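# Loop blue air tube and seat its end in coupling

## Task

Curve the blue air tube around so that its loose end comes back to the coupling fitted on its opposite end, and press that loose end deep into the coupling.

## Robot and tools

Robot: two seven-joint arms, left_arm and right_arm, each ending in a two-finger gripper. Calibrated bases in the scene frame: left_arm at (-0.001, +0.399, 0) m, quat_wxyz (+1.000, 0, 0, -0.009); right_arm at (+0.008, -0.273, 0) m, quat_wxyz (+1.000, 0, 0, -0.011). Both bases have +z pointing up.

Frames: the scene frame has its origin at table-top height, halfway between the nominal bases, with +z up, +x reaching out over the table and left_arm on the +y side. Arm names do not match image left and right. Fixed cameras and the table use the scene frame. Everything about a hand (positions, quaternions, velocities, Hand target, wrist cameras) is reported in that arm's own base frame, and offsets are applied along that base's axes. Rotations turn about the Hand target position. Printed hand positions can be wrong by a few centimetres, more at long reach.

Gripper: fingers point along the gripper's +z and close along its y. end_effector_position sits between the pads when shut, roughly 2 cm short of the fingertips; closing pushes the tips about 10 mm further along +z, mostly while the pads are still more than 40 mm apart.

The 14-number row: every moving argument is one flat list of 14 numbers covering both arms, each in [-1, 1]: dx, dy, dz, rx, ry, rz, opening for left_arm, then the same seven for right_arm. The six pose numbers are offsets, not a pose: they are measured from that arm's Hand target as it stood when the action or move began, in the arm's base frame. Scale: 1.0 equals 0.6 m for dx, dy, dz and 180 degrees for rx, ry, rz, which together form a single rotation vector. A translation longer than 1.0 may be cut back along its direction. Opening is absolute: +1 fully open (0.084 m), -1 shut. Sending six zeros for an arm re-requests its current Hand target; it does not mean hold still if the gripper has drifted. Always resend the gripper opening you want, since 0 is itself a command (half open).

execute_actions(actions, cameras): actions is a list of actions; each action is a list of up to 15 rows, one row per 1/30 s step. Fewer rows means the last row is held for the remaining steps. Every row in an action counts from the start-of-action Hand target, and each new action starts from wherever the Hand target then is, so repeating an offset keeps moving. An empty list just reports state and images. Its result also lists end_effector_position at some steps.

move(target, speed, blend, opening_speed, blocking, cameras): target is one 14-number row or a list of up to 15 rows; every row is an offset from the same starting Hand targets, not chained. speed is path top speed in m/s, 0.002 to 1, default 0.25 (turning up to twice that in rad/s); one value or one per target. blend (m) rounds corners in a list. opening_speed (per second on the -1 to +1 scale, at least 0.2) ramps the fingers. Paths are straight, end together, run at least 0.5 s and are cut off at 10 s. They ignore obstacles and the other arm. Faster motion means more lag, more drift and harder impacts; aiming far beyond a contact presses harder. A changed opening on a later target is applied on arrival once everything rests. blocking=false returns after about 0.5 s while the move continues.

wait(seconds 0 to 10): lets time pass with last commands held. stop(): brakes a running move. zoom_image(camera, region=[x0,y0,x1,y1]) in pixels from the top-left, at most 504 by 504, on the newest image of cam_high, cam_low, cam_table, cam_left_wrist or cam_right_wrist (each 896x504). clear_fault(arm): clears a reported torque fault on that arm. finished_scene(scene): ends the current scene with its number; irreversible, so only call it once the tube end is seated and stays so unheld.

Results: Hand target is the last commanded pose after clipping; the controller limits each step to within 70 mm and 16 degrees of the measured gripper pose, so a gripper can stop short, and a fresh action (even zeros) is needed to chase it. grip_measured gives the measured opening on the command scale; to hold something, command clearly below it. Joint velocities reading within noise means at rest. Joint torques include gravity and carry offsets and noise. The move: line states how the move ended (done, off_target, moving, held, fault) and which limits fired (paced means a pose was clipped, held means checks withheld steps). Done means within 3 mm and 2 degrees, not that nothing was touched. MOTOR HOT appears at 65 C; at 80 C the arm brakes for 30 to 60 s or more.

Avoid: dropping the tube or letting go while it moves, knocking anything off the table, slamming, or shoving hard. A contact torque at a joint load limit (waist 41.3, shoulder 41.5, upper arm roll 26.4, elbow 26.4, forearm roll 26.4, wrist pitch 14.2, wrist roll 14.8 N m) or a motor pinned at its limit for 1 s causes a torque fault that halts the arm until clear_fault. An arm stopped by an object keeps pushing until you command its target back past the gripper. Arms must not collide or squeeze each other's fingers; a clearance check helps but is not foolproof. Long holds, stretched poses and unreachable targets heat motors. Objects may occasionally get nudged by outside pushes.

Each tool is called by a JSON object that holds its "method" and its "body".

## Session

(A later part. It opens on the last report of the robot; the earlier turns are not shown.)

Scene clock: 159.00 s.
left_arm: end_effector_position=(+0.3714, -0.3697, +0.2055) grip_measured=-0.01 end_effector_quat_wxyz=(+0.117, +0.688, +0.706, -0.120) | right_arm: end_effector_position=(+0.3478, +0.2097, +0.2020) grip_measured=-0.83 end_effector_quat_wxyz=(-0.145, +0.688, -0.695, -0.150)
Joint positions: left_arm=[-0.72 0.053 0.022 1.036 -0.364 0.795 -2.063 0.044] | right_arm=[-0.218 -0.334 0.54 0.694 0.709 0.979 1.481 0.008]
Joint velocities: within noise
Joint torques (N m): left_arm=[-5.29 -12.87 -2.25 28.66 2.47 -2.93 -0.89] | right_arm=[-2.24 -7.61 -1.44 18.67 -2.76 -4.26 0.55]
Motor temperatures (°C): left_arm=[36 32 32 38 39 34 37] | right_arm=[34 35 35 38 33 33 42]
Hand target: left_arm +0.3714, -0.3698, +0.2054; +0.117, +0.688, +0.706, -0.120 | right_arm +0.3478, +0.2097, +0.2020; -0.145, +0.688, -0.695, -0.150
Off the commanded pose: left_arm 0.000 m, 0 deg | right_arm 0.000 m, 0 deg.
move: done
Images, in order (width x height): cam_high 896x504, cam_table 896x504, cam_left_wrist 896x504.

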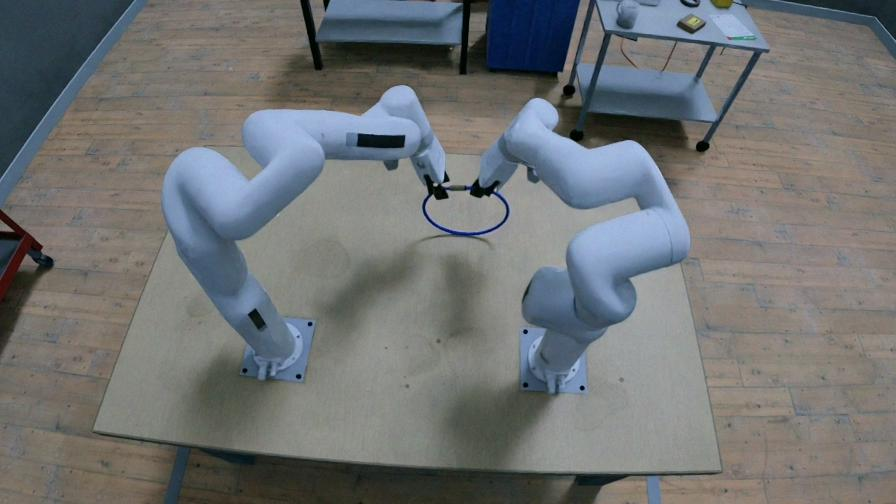

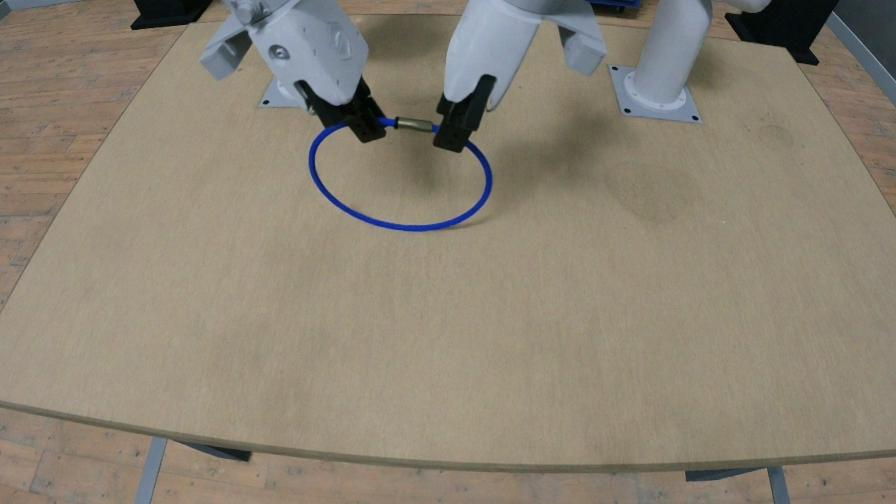

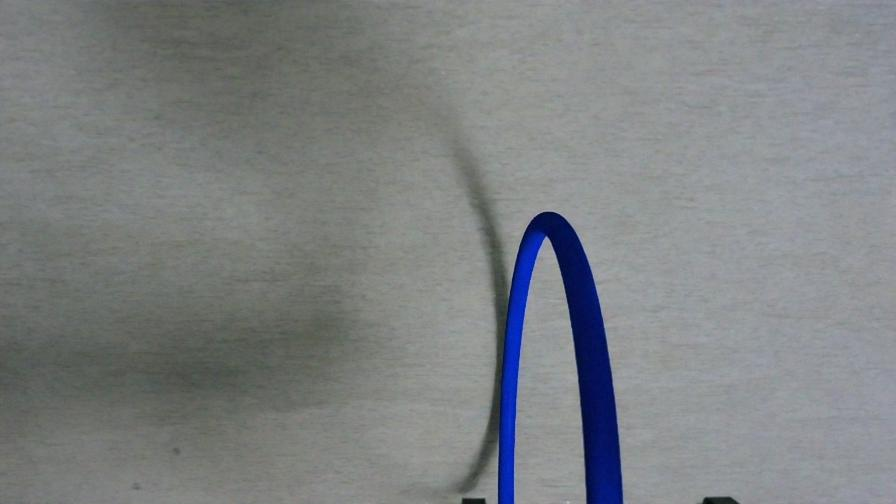

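{"method": "move", "body": {"target": [[0,0,0,0,0,0,-1,0,0,0,0,0,0,-1],[0,0,0,0,0,0,-1,0,0.015,0,0,0,0,-1]], "speed": 0.03, "cameras": ["cam_high","cam_table"]}}

{"method": "zoom_image", "body": {"camera": "cam_high", "region": [425, 170, 515, 221]}}

{"method": "zoom_image", "body": {"camera": "cam_table", "region": [370, 95, 490, 161]}}

Scene clock: 160.60 s.
left_arm: end_effector_position=(+0.3715, -0.3695, +0.2052) grip_measured=-0.83 end_effector_quat_wxyz=(+0.117, +0.688, +0.706, -0.120) | right_arm: end_effector_position=(+0.3478, +0.2186, +0.2020) grip_measured=-0.83 end_effector_quat_wxyz=(-0.145, +0.688, -0.695, -0.150)
Joint positions: left_arm=[-0.719 0.053 0.022 1.036 -0.363 0.796 -2.063 0.007] | right_arm=[-0.211 -0.325 0.556 0.702 0.711 0.967 1.501 0.008]
Joint velocities: within noise
Joint torques (N m): left_arm=[-32.91 -21.07 -17.67 51.68 -7.53 -7.94 -0.66] | right_arm=[18.38 -2.37 11.53 33.7 11.06 -1.27 0.87]
Motor temperatures (°C): left_arm=[36 32 32 38 39 34 37] | right_arm=[34 35 35 38 33 33 42]
Hand target: left_arm +0.3714, -0.3698, +0.2054; +0.117, +0.688, +0.706, -0.120 | right_arm +0.3478, +0.2187, +0.2020; -0.145, +0.688, -0.695, -0.150
Off the commanded pose: left_arm 0.000 m, 0 deg | right_arm 0.000 m, 0 deg.
move: done
Images, in order (width x height): cam_high 896x504, cam_table 896x504.

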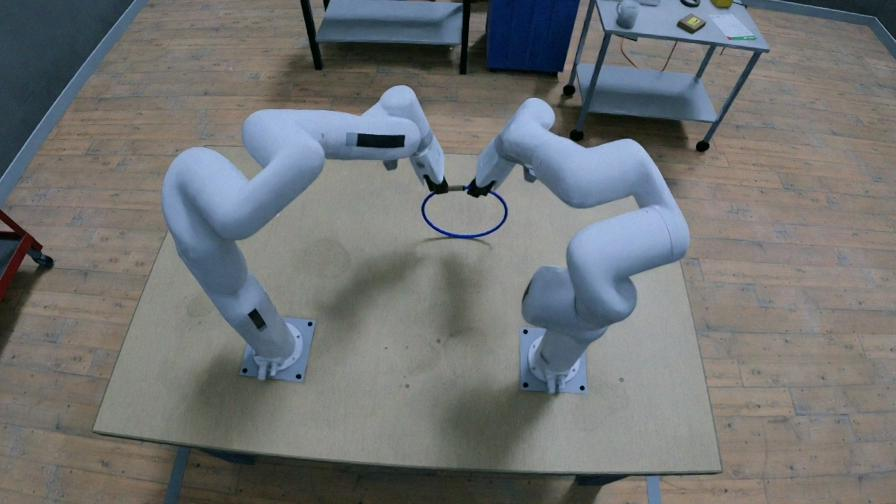

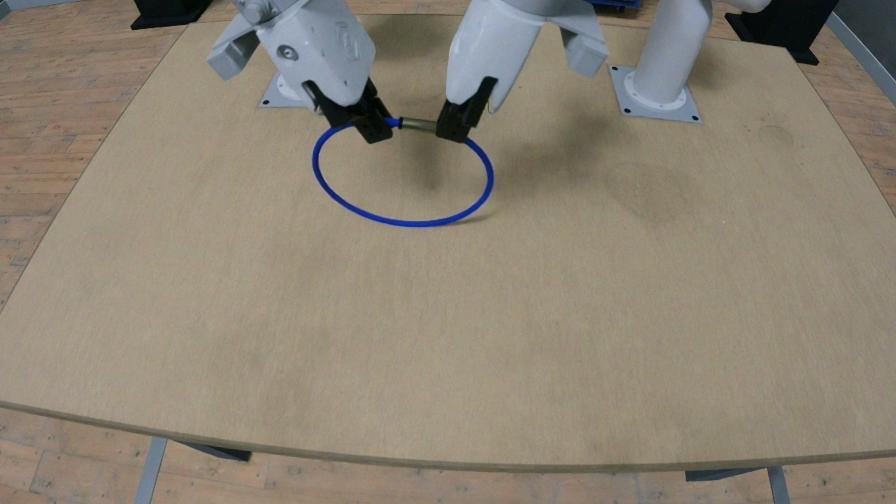

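Scaled by 5.600 from the camera's 896x504 image, which has a finer 1280x720 frame.

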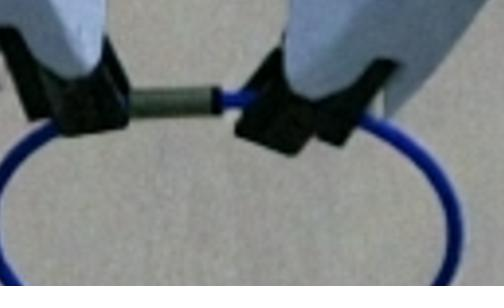

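Scaled by 4.200 from the camera's 896x504 image, which has a finer 1280x720 frame.

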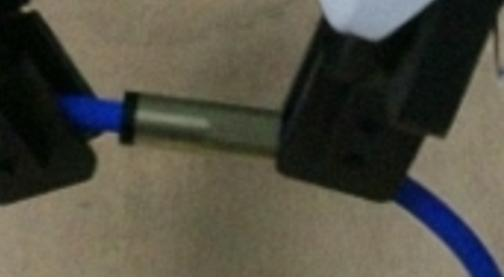

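{"method": "move", "body": {"target": [0,0,0,0,0,0,-0.3,0,-0.002,0,0,0,0,-1], "opening_speed": 0.6, "cameras": ["cam_high","cam_table"]}}

{"method": "zoom_image", "body": {"camera": "cam_table", "region": [370, 95, 490, 161]}}

{"method": "move", "body": {"target": [0,0.1,0.12,0,0,0,-0.1,0,0,0,0,0,0,-1], "cameras": ["cam_high","cam_table","cam_low"], "speed": 0.1}}

{"method": "zoom_image", "body": {"camera": "cam_table", "region": [370, 95, 490, 161]}}

{"method": "zoom_image", "body": {"camera": "cam_high", "region": [425, 170, 515, 221]}}

Scene clock: 162.40 s.
left_arm: end_effector_position=(+0.3714, -0.3698, +0.2055) grip_measured=-0.32 end_effector_quat_wxyz=(+0.117, +0.688, +0.706, -0.120) | right_arm: end_effector_position=(+0.3477, +0.2176, +0.2020) grip_measured=-0.83 end_effector_quat_wxyz=(-0.145, +0.688, -0.695, -0.150)
Joint positions: left_arm=[-0.72 0.053 0.023 1.036 -0.364 0.795 -2.063 0.03] | right_arm=[-0.212 -0.326 0.554 0.701 0.711 0.969 1.499 0.008]
Joint velocities: within noise
Joint torques (N m): left_arm=[4.49 -12.83 1.69 21.72 1.44 -0.05 -0.07] | right_arm=[-3.39 -9.4 -3.58 18.05 -2.7 -4.48 -0.97]
Motor temperatures (°C): left_arm=[36 32 33 39 39 34 37] | right_arm=[34 35 35 38 33 33 42]
Hand target: left_arm +0.3714, -0.3698, +0.2054; +0.117, +0.688, +0.706, -0.120 | right_arm +0.3478, +0.2175, +0.2020; -0.145, +0.688, -0.695, -0.150
Off the commanded pose: left_arm 0.000 m, 0 deg | right_arm 0.000 m, 0 deg.
move: done
Images, in order (width x height): cam_high 896x504, cam_table 896x504.

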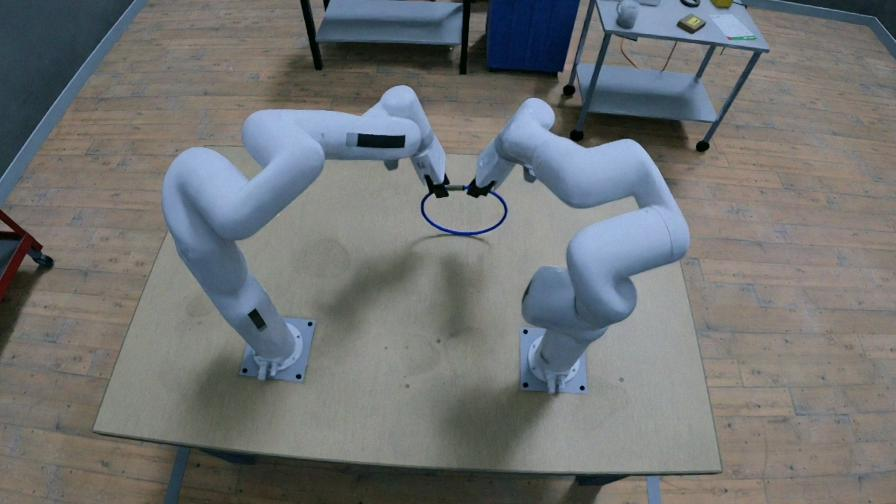

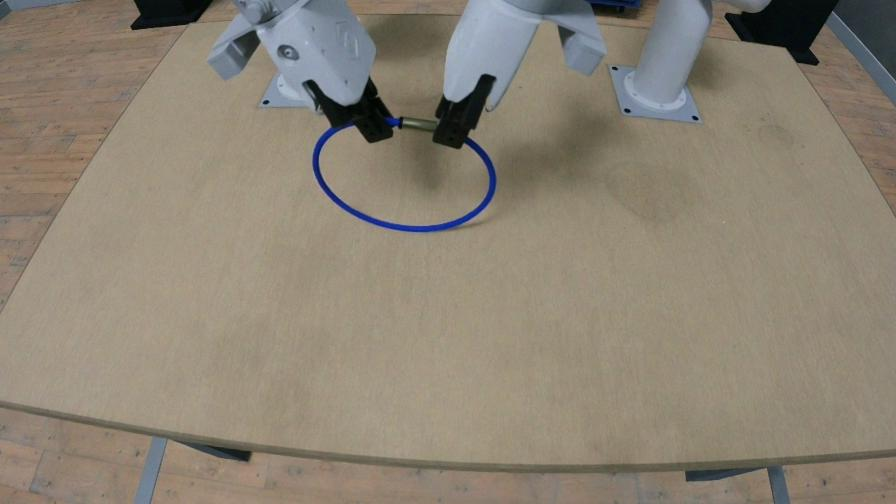

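Scaled by 4.200 from the camera's 896x504 image, which has a finer 1280x720 frame.

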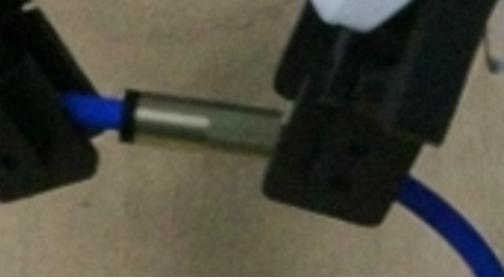

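Scene clock: 163.93 s.
left_arm: end_effector_position=(+0.3714, -0.3099, +0.2774) grip_measured=-0.11 end_effector_quat_wxyz=(+0.117, +0.688, +0.706, -0.120) | right_arm: end_effector_position=(+0.3478, +0.2175, +0.2020) grip_measured=-0.83 end_effector_quat_wxyz=(-0.145, +0.688, -0.695, -0.150)
Joint positions: left_arm=[-0.664 -0.129 0.081 1.048 -0.319 1.009 -2.031 0.039] | right_arm=[-0.212 -0.326 0.554 0.701 0.711 0.968 1.499 0.008]
Joint velocities: within noise
Joint torques (N m): left_arm=[4.71 -15.53 1.8 29.43 2.5 -0.01 0.59] | right_arm=[-2.87 -9.24 -2.46 18.16 -2.71 -4.5 -0.86]
Motor temperatures (°C): left_arm=[36 32 33 38 39 34 37] | right_arm=[34 35 35 38 33 33 42]
Hand target: left_arm +0.3714, -0.3098, +0.2774; +0.117, +0.688, +0.706, -0.120 | right_arm +0.3478, +0.2175, +0.2020; -0.145, +0.688, -0.695, -0.150
Off the commanded pose: left_arm 0.000 m, 0 deg | right_arm 0.000 m, 0 deg.
move: done
Images, in order (width x height): cam_high 896x504, cam_low 896x504, cam_table 896x504.

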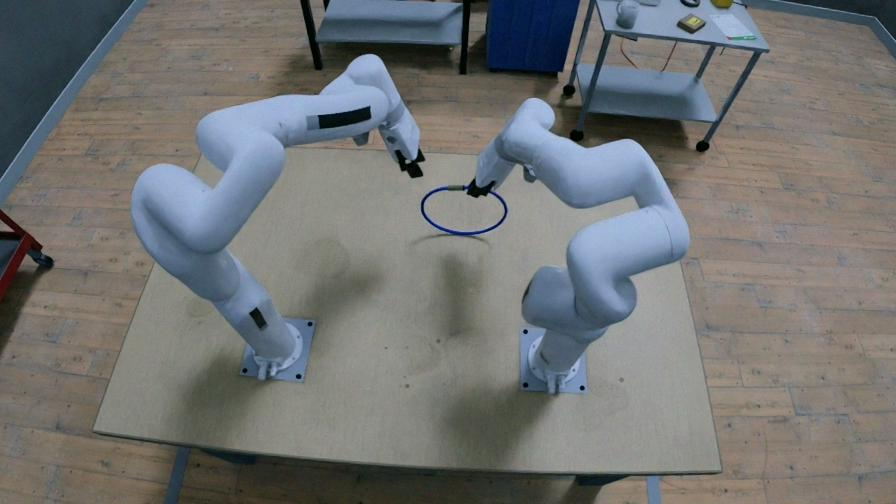

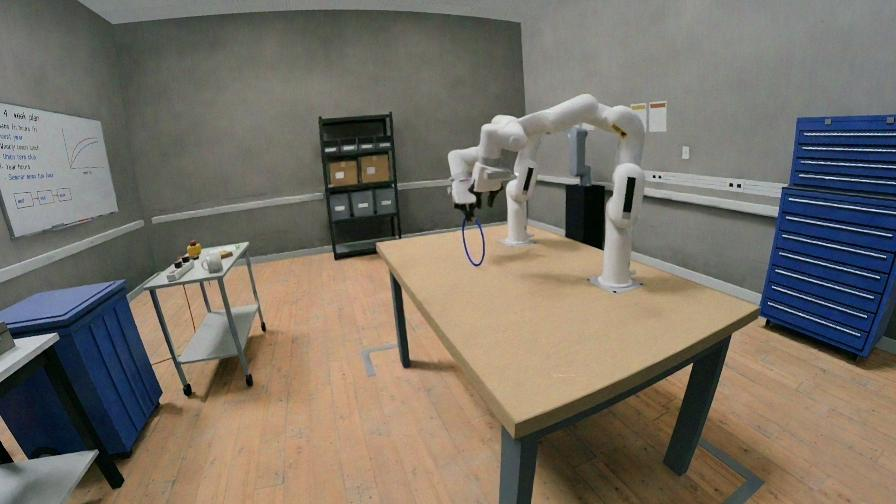

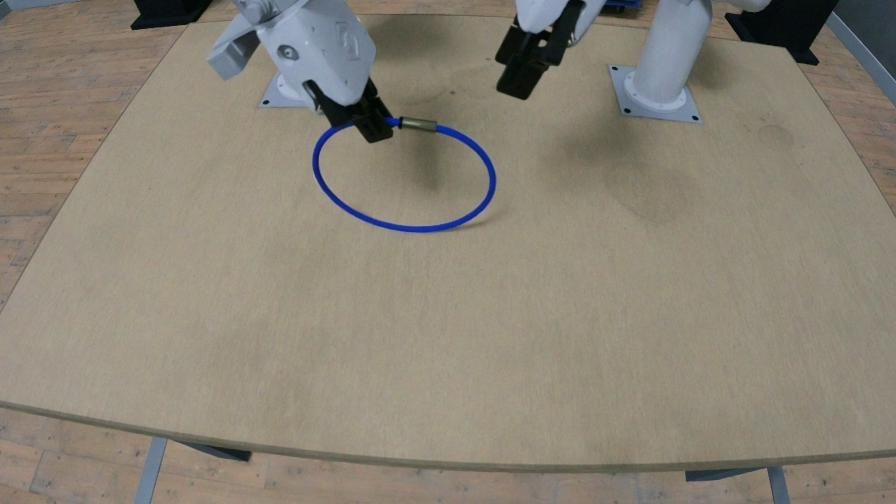

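Scaled by 4.200 from the camera's 896x504 image, which has a finer 1280x720 frame.

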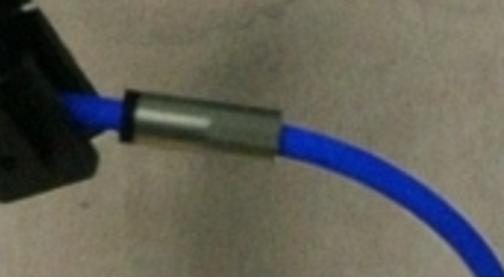

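Scaled by 5.600 from the camera's 896x504 image, which has a finer 1280x720 frame.

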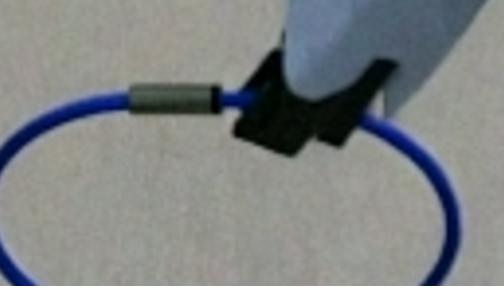

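{"method": "move", "body": {"target": [[0,0.05,0,0,0,0,-0.1,-0.02,0,-0.13,0,0,0,-1],[0,0.1,0,0,0,0,-0.1,-0.15,0,-0.275,0,0,0,-1]], "speed": 0.07, "cameras": ["cam_high","cam_table","cam_low"]}}

Scene clock: 167.83 s.
left_arm: end_effector_position=(+0.3714, -0.2498, +0.2774) grip_measured=-0.11 end_effector_quat_wxyz=(+0.117, +0.688, +0.706, -0.120) | right_arm: end_effector_position=(+0.2578, +0.2175, +0.0370) grip_measured=-0.83 end_effector_quat_wxyz=(-0.145, +0.688, -0.695, -0.150)
Joint positions: left_arm=[-0.613 -0.229 0.147 0.957 -0.308 1.048 -1.928 0.039] | right_arm=[-0.049 -0.092 0.701 0.347 1.221 0.418 1.099 0.008]
Joint velocities: within noise
Joint torques (N m): left_arm=[4.47 -13.61 1.34 22.51 2.26 -0.12 0.61] | right_arm=[3.62 -4.54 1.23 10.97 3.14 -4.27 -0.98]
Motor temperatures (°C): left_arm=[36 32 33 38 39 34 37] | right_arm=[34 35 35 38 33 33 42]
Hand target: left_arm +0.3714, -0.2498, +0.2774; +0.117, +0.688, +0.706, -0.120 | right_arm +0.2578, +0.2175, +0.0370; -0.145, +0.688, -0.695, -0.150
Off the commanded pose: left_arm 0.000 m, 0 deg | right_arm 0.000 m, 0 deg.
move: done
Images, in order (width x height): cam_high 896x504, cam_low 896x504, cam_table 896x504.

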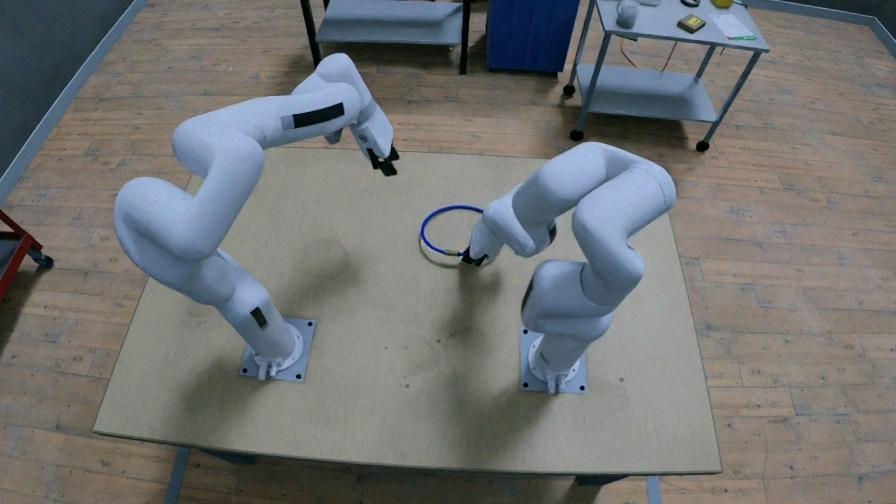

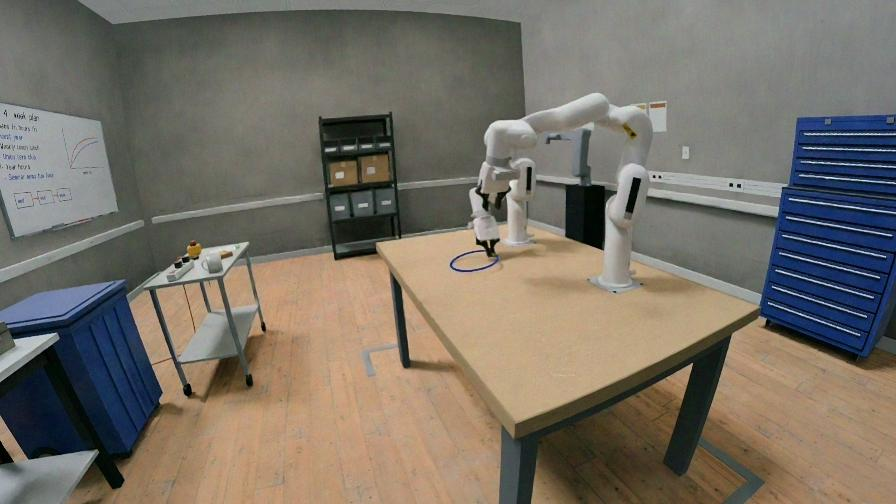

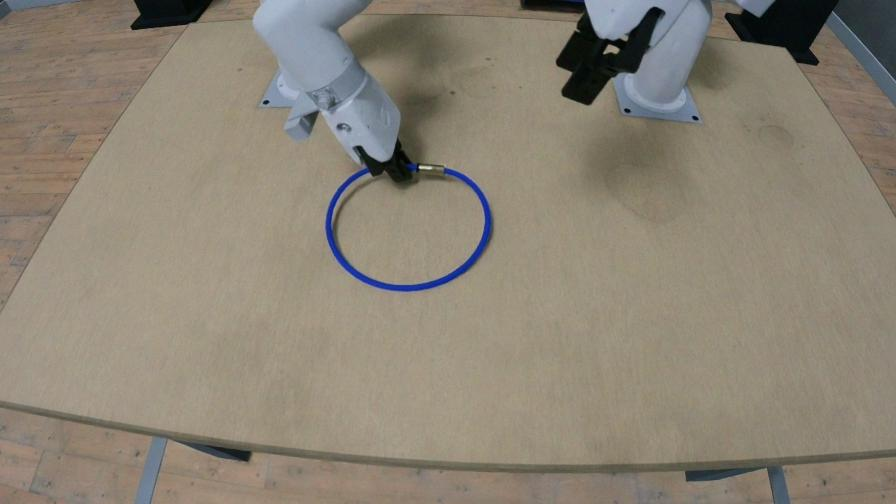

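Lower a little more, open, and retreat.

{"method": "move", "body": {"target": [[0,0,0,0,0,0,-0.1,-0.01,0,-0.013,0,0,0,-1],[0,0,0,0,0,0,-0.1,-0.01,0,-0.013,0,0,0,-0.3],[0,0,0,0,0,0,-0.1,-0.01,-0.05,0.15,0,0,0,-0.3]], "speed": 0.05, "opening_speed": 0.8, "cameras": ["cam_high","cam_table","cam_low"]}}

{"method": "zoom_image", "body": {"camera": "cam_table", "region": [370, 130, 490, 196]}}

Scene clock: 172.97 s.
left_arm: end_effector_position=(+0.3714, -0.2498, +0.2774) grip_measured=-0.11 end_effector_quat_wxyz=(+0.117, +0.688, +0.706, -0.120) | right_arm: end_effector_position=(+0.2518, +0.1875, +0.1270) grip_measured=-0.32 end_effector_quat_wxyz=(-0.145, +0.688, -0.695, -0.150)
Joint positions: left_arm=[-0.613 -0.229 0.147 0.957 -0.308 1.048 -1.928 0.039] | right_arm=[-0.084 -0.577 0.536 0.3 0.936 0.881 1.333 0.03]
Joint velocities: within noise
Joint torques (N m): left_arm=[4.1 -13.33 1.31 24.09 2 -0.44 0.55] | right_arm=[-3.5 -5.85 -4.05 22.94 -3.24 0.81 0.89]
Motor temperatures (°C): left_arm=[36 32 32 38 39 34 37] | right_arm=[34 35 35 38 33 33 42]
Hand target: left_arm +0.3714, -0.2498, +0.2774; +0.117, +0.688, +0.706, -0.120 | right_arm +0.2518, +0.1875, +0.1270; -0.145, +0.688, -0.695, -0.150
Off the commanded pose: left_arm 0.000 m, 0 deg | right_arm 0.000 m, 0 deg.
move: done
Images, in order (width x height): cam_high 896x504, cam_low 896x504, cam_table 896x504.

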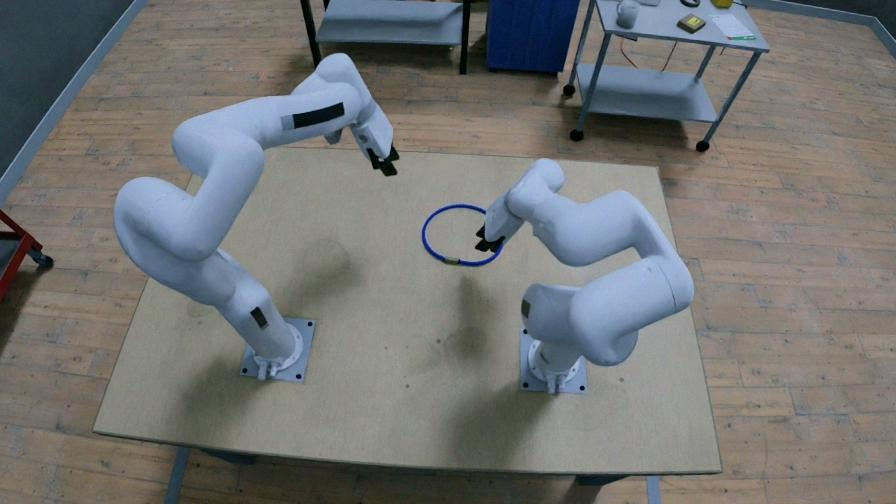

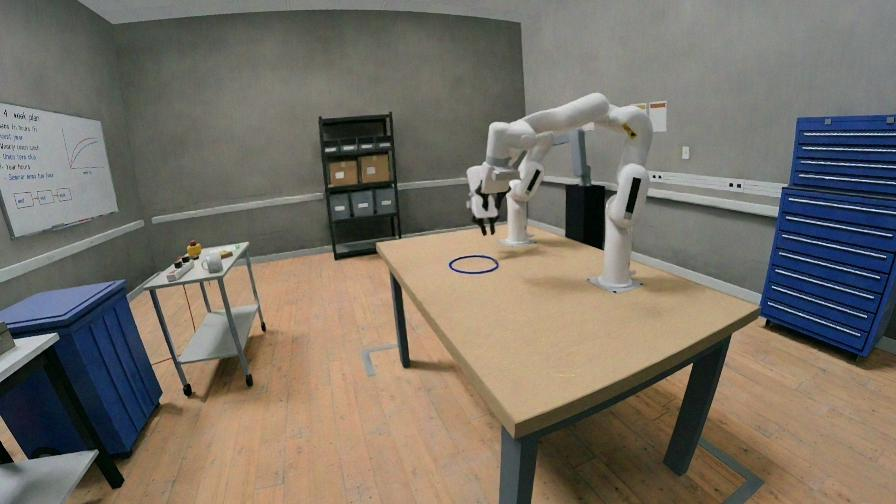

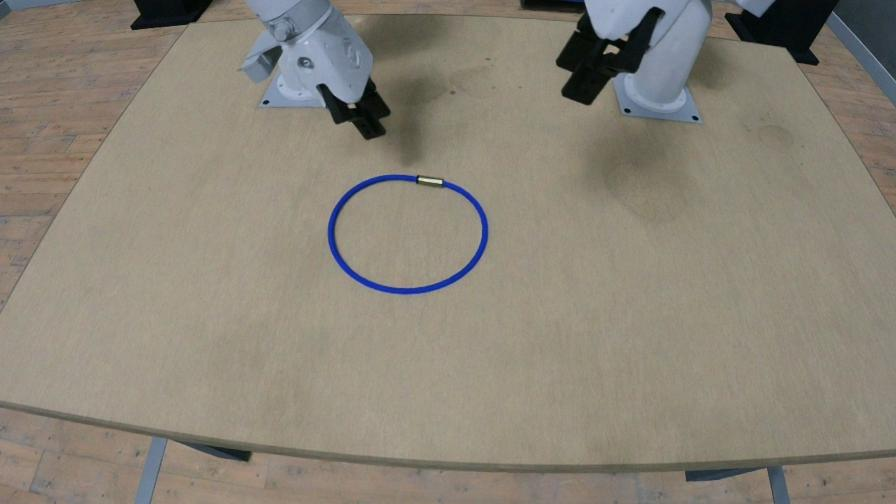

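Scaled by 4.200 from the camera's 896x504 image, which has a finer 1280x720 frame.

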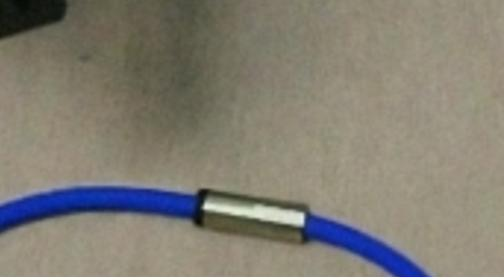

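{"method": "finished_scene", "body": {"scene": 1}}

The scene is finished: the task was done.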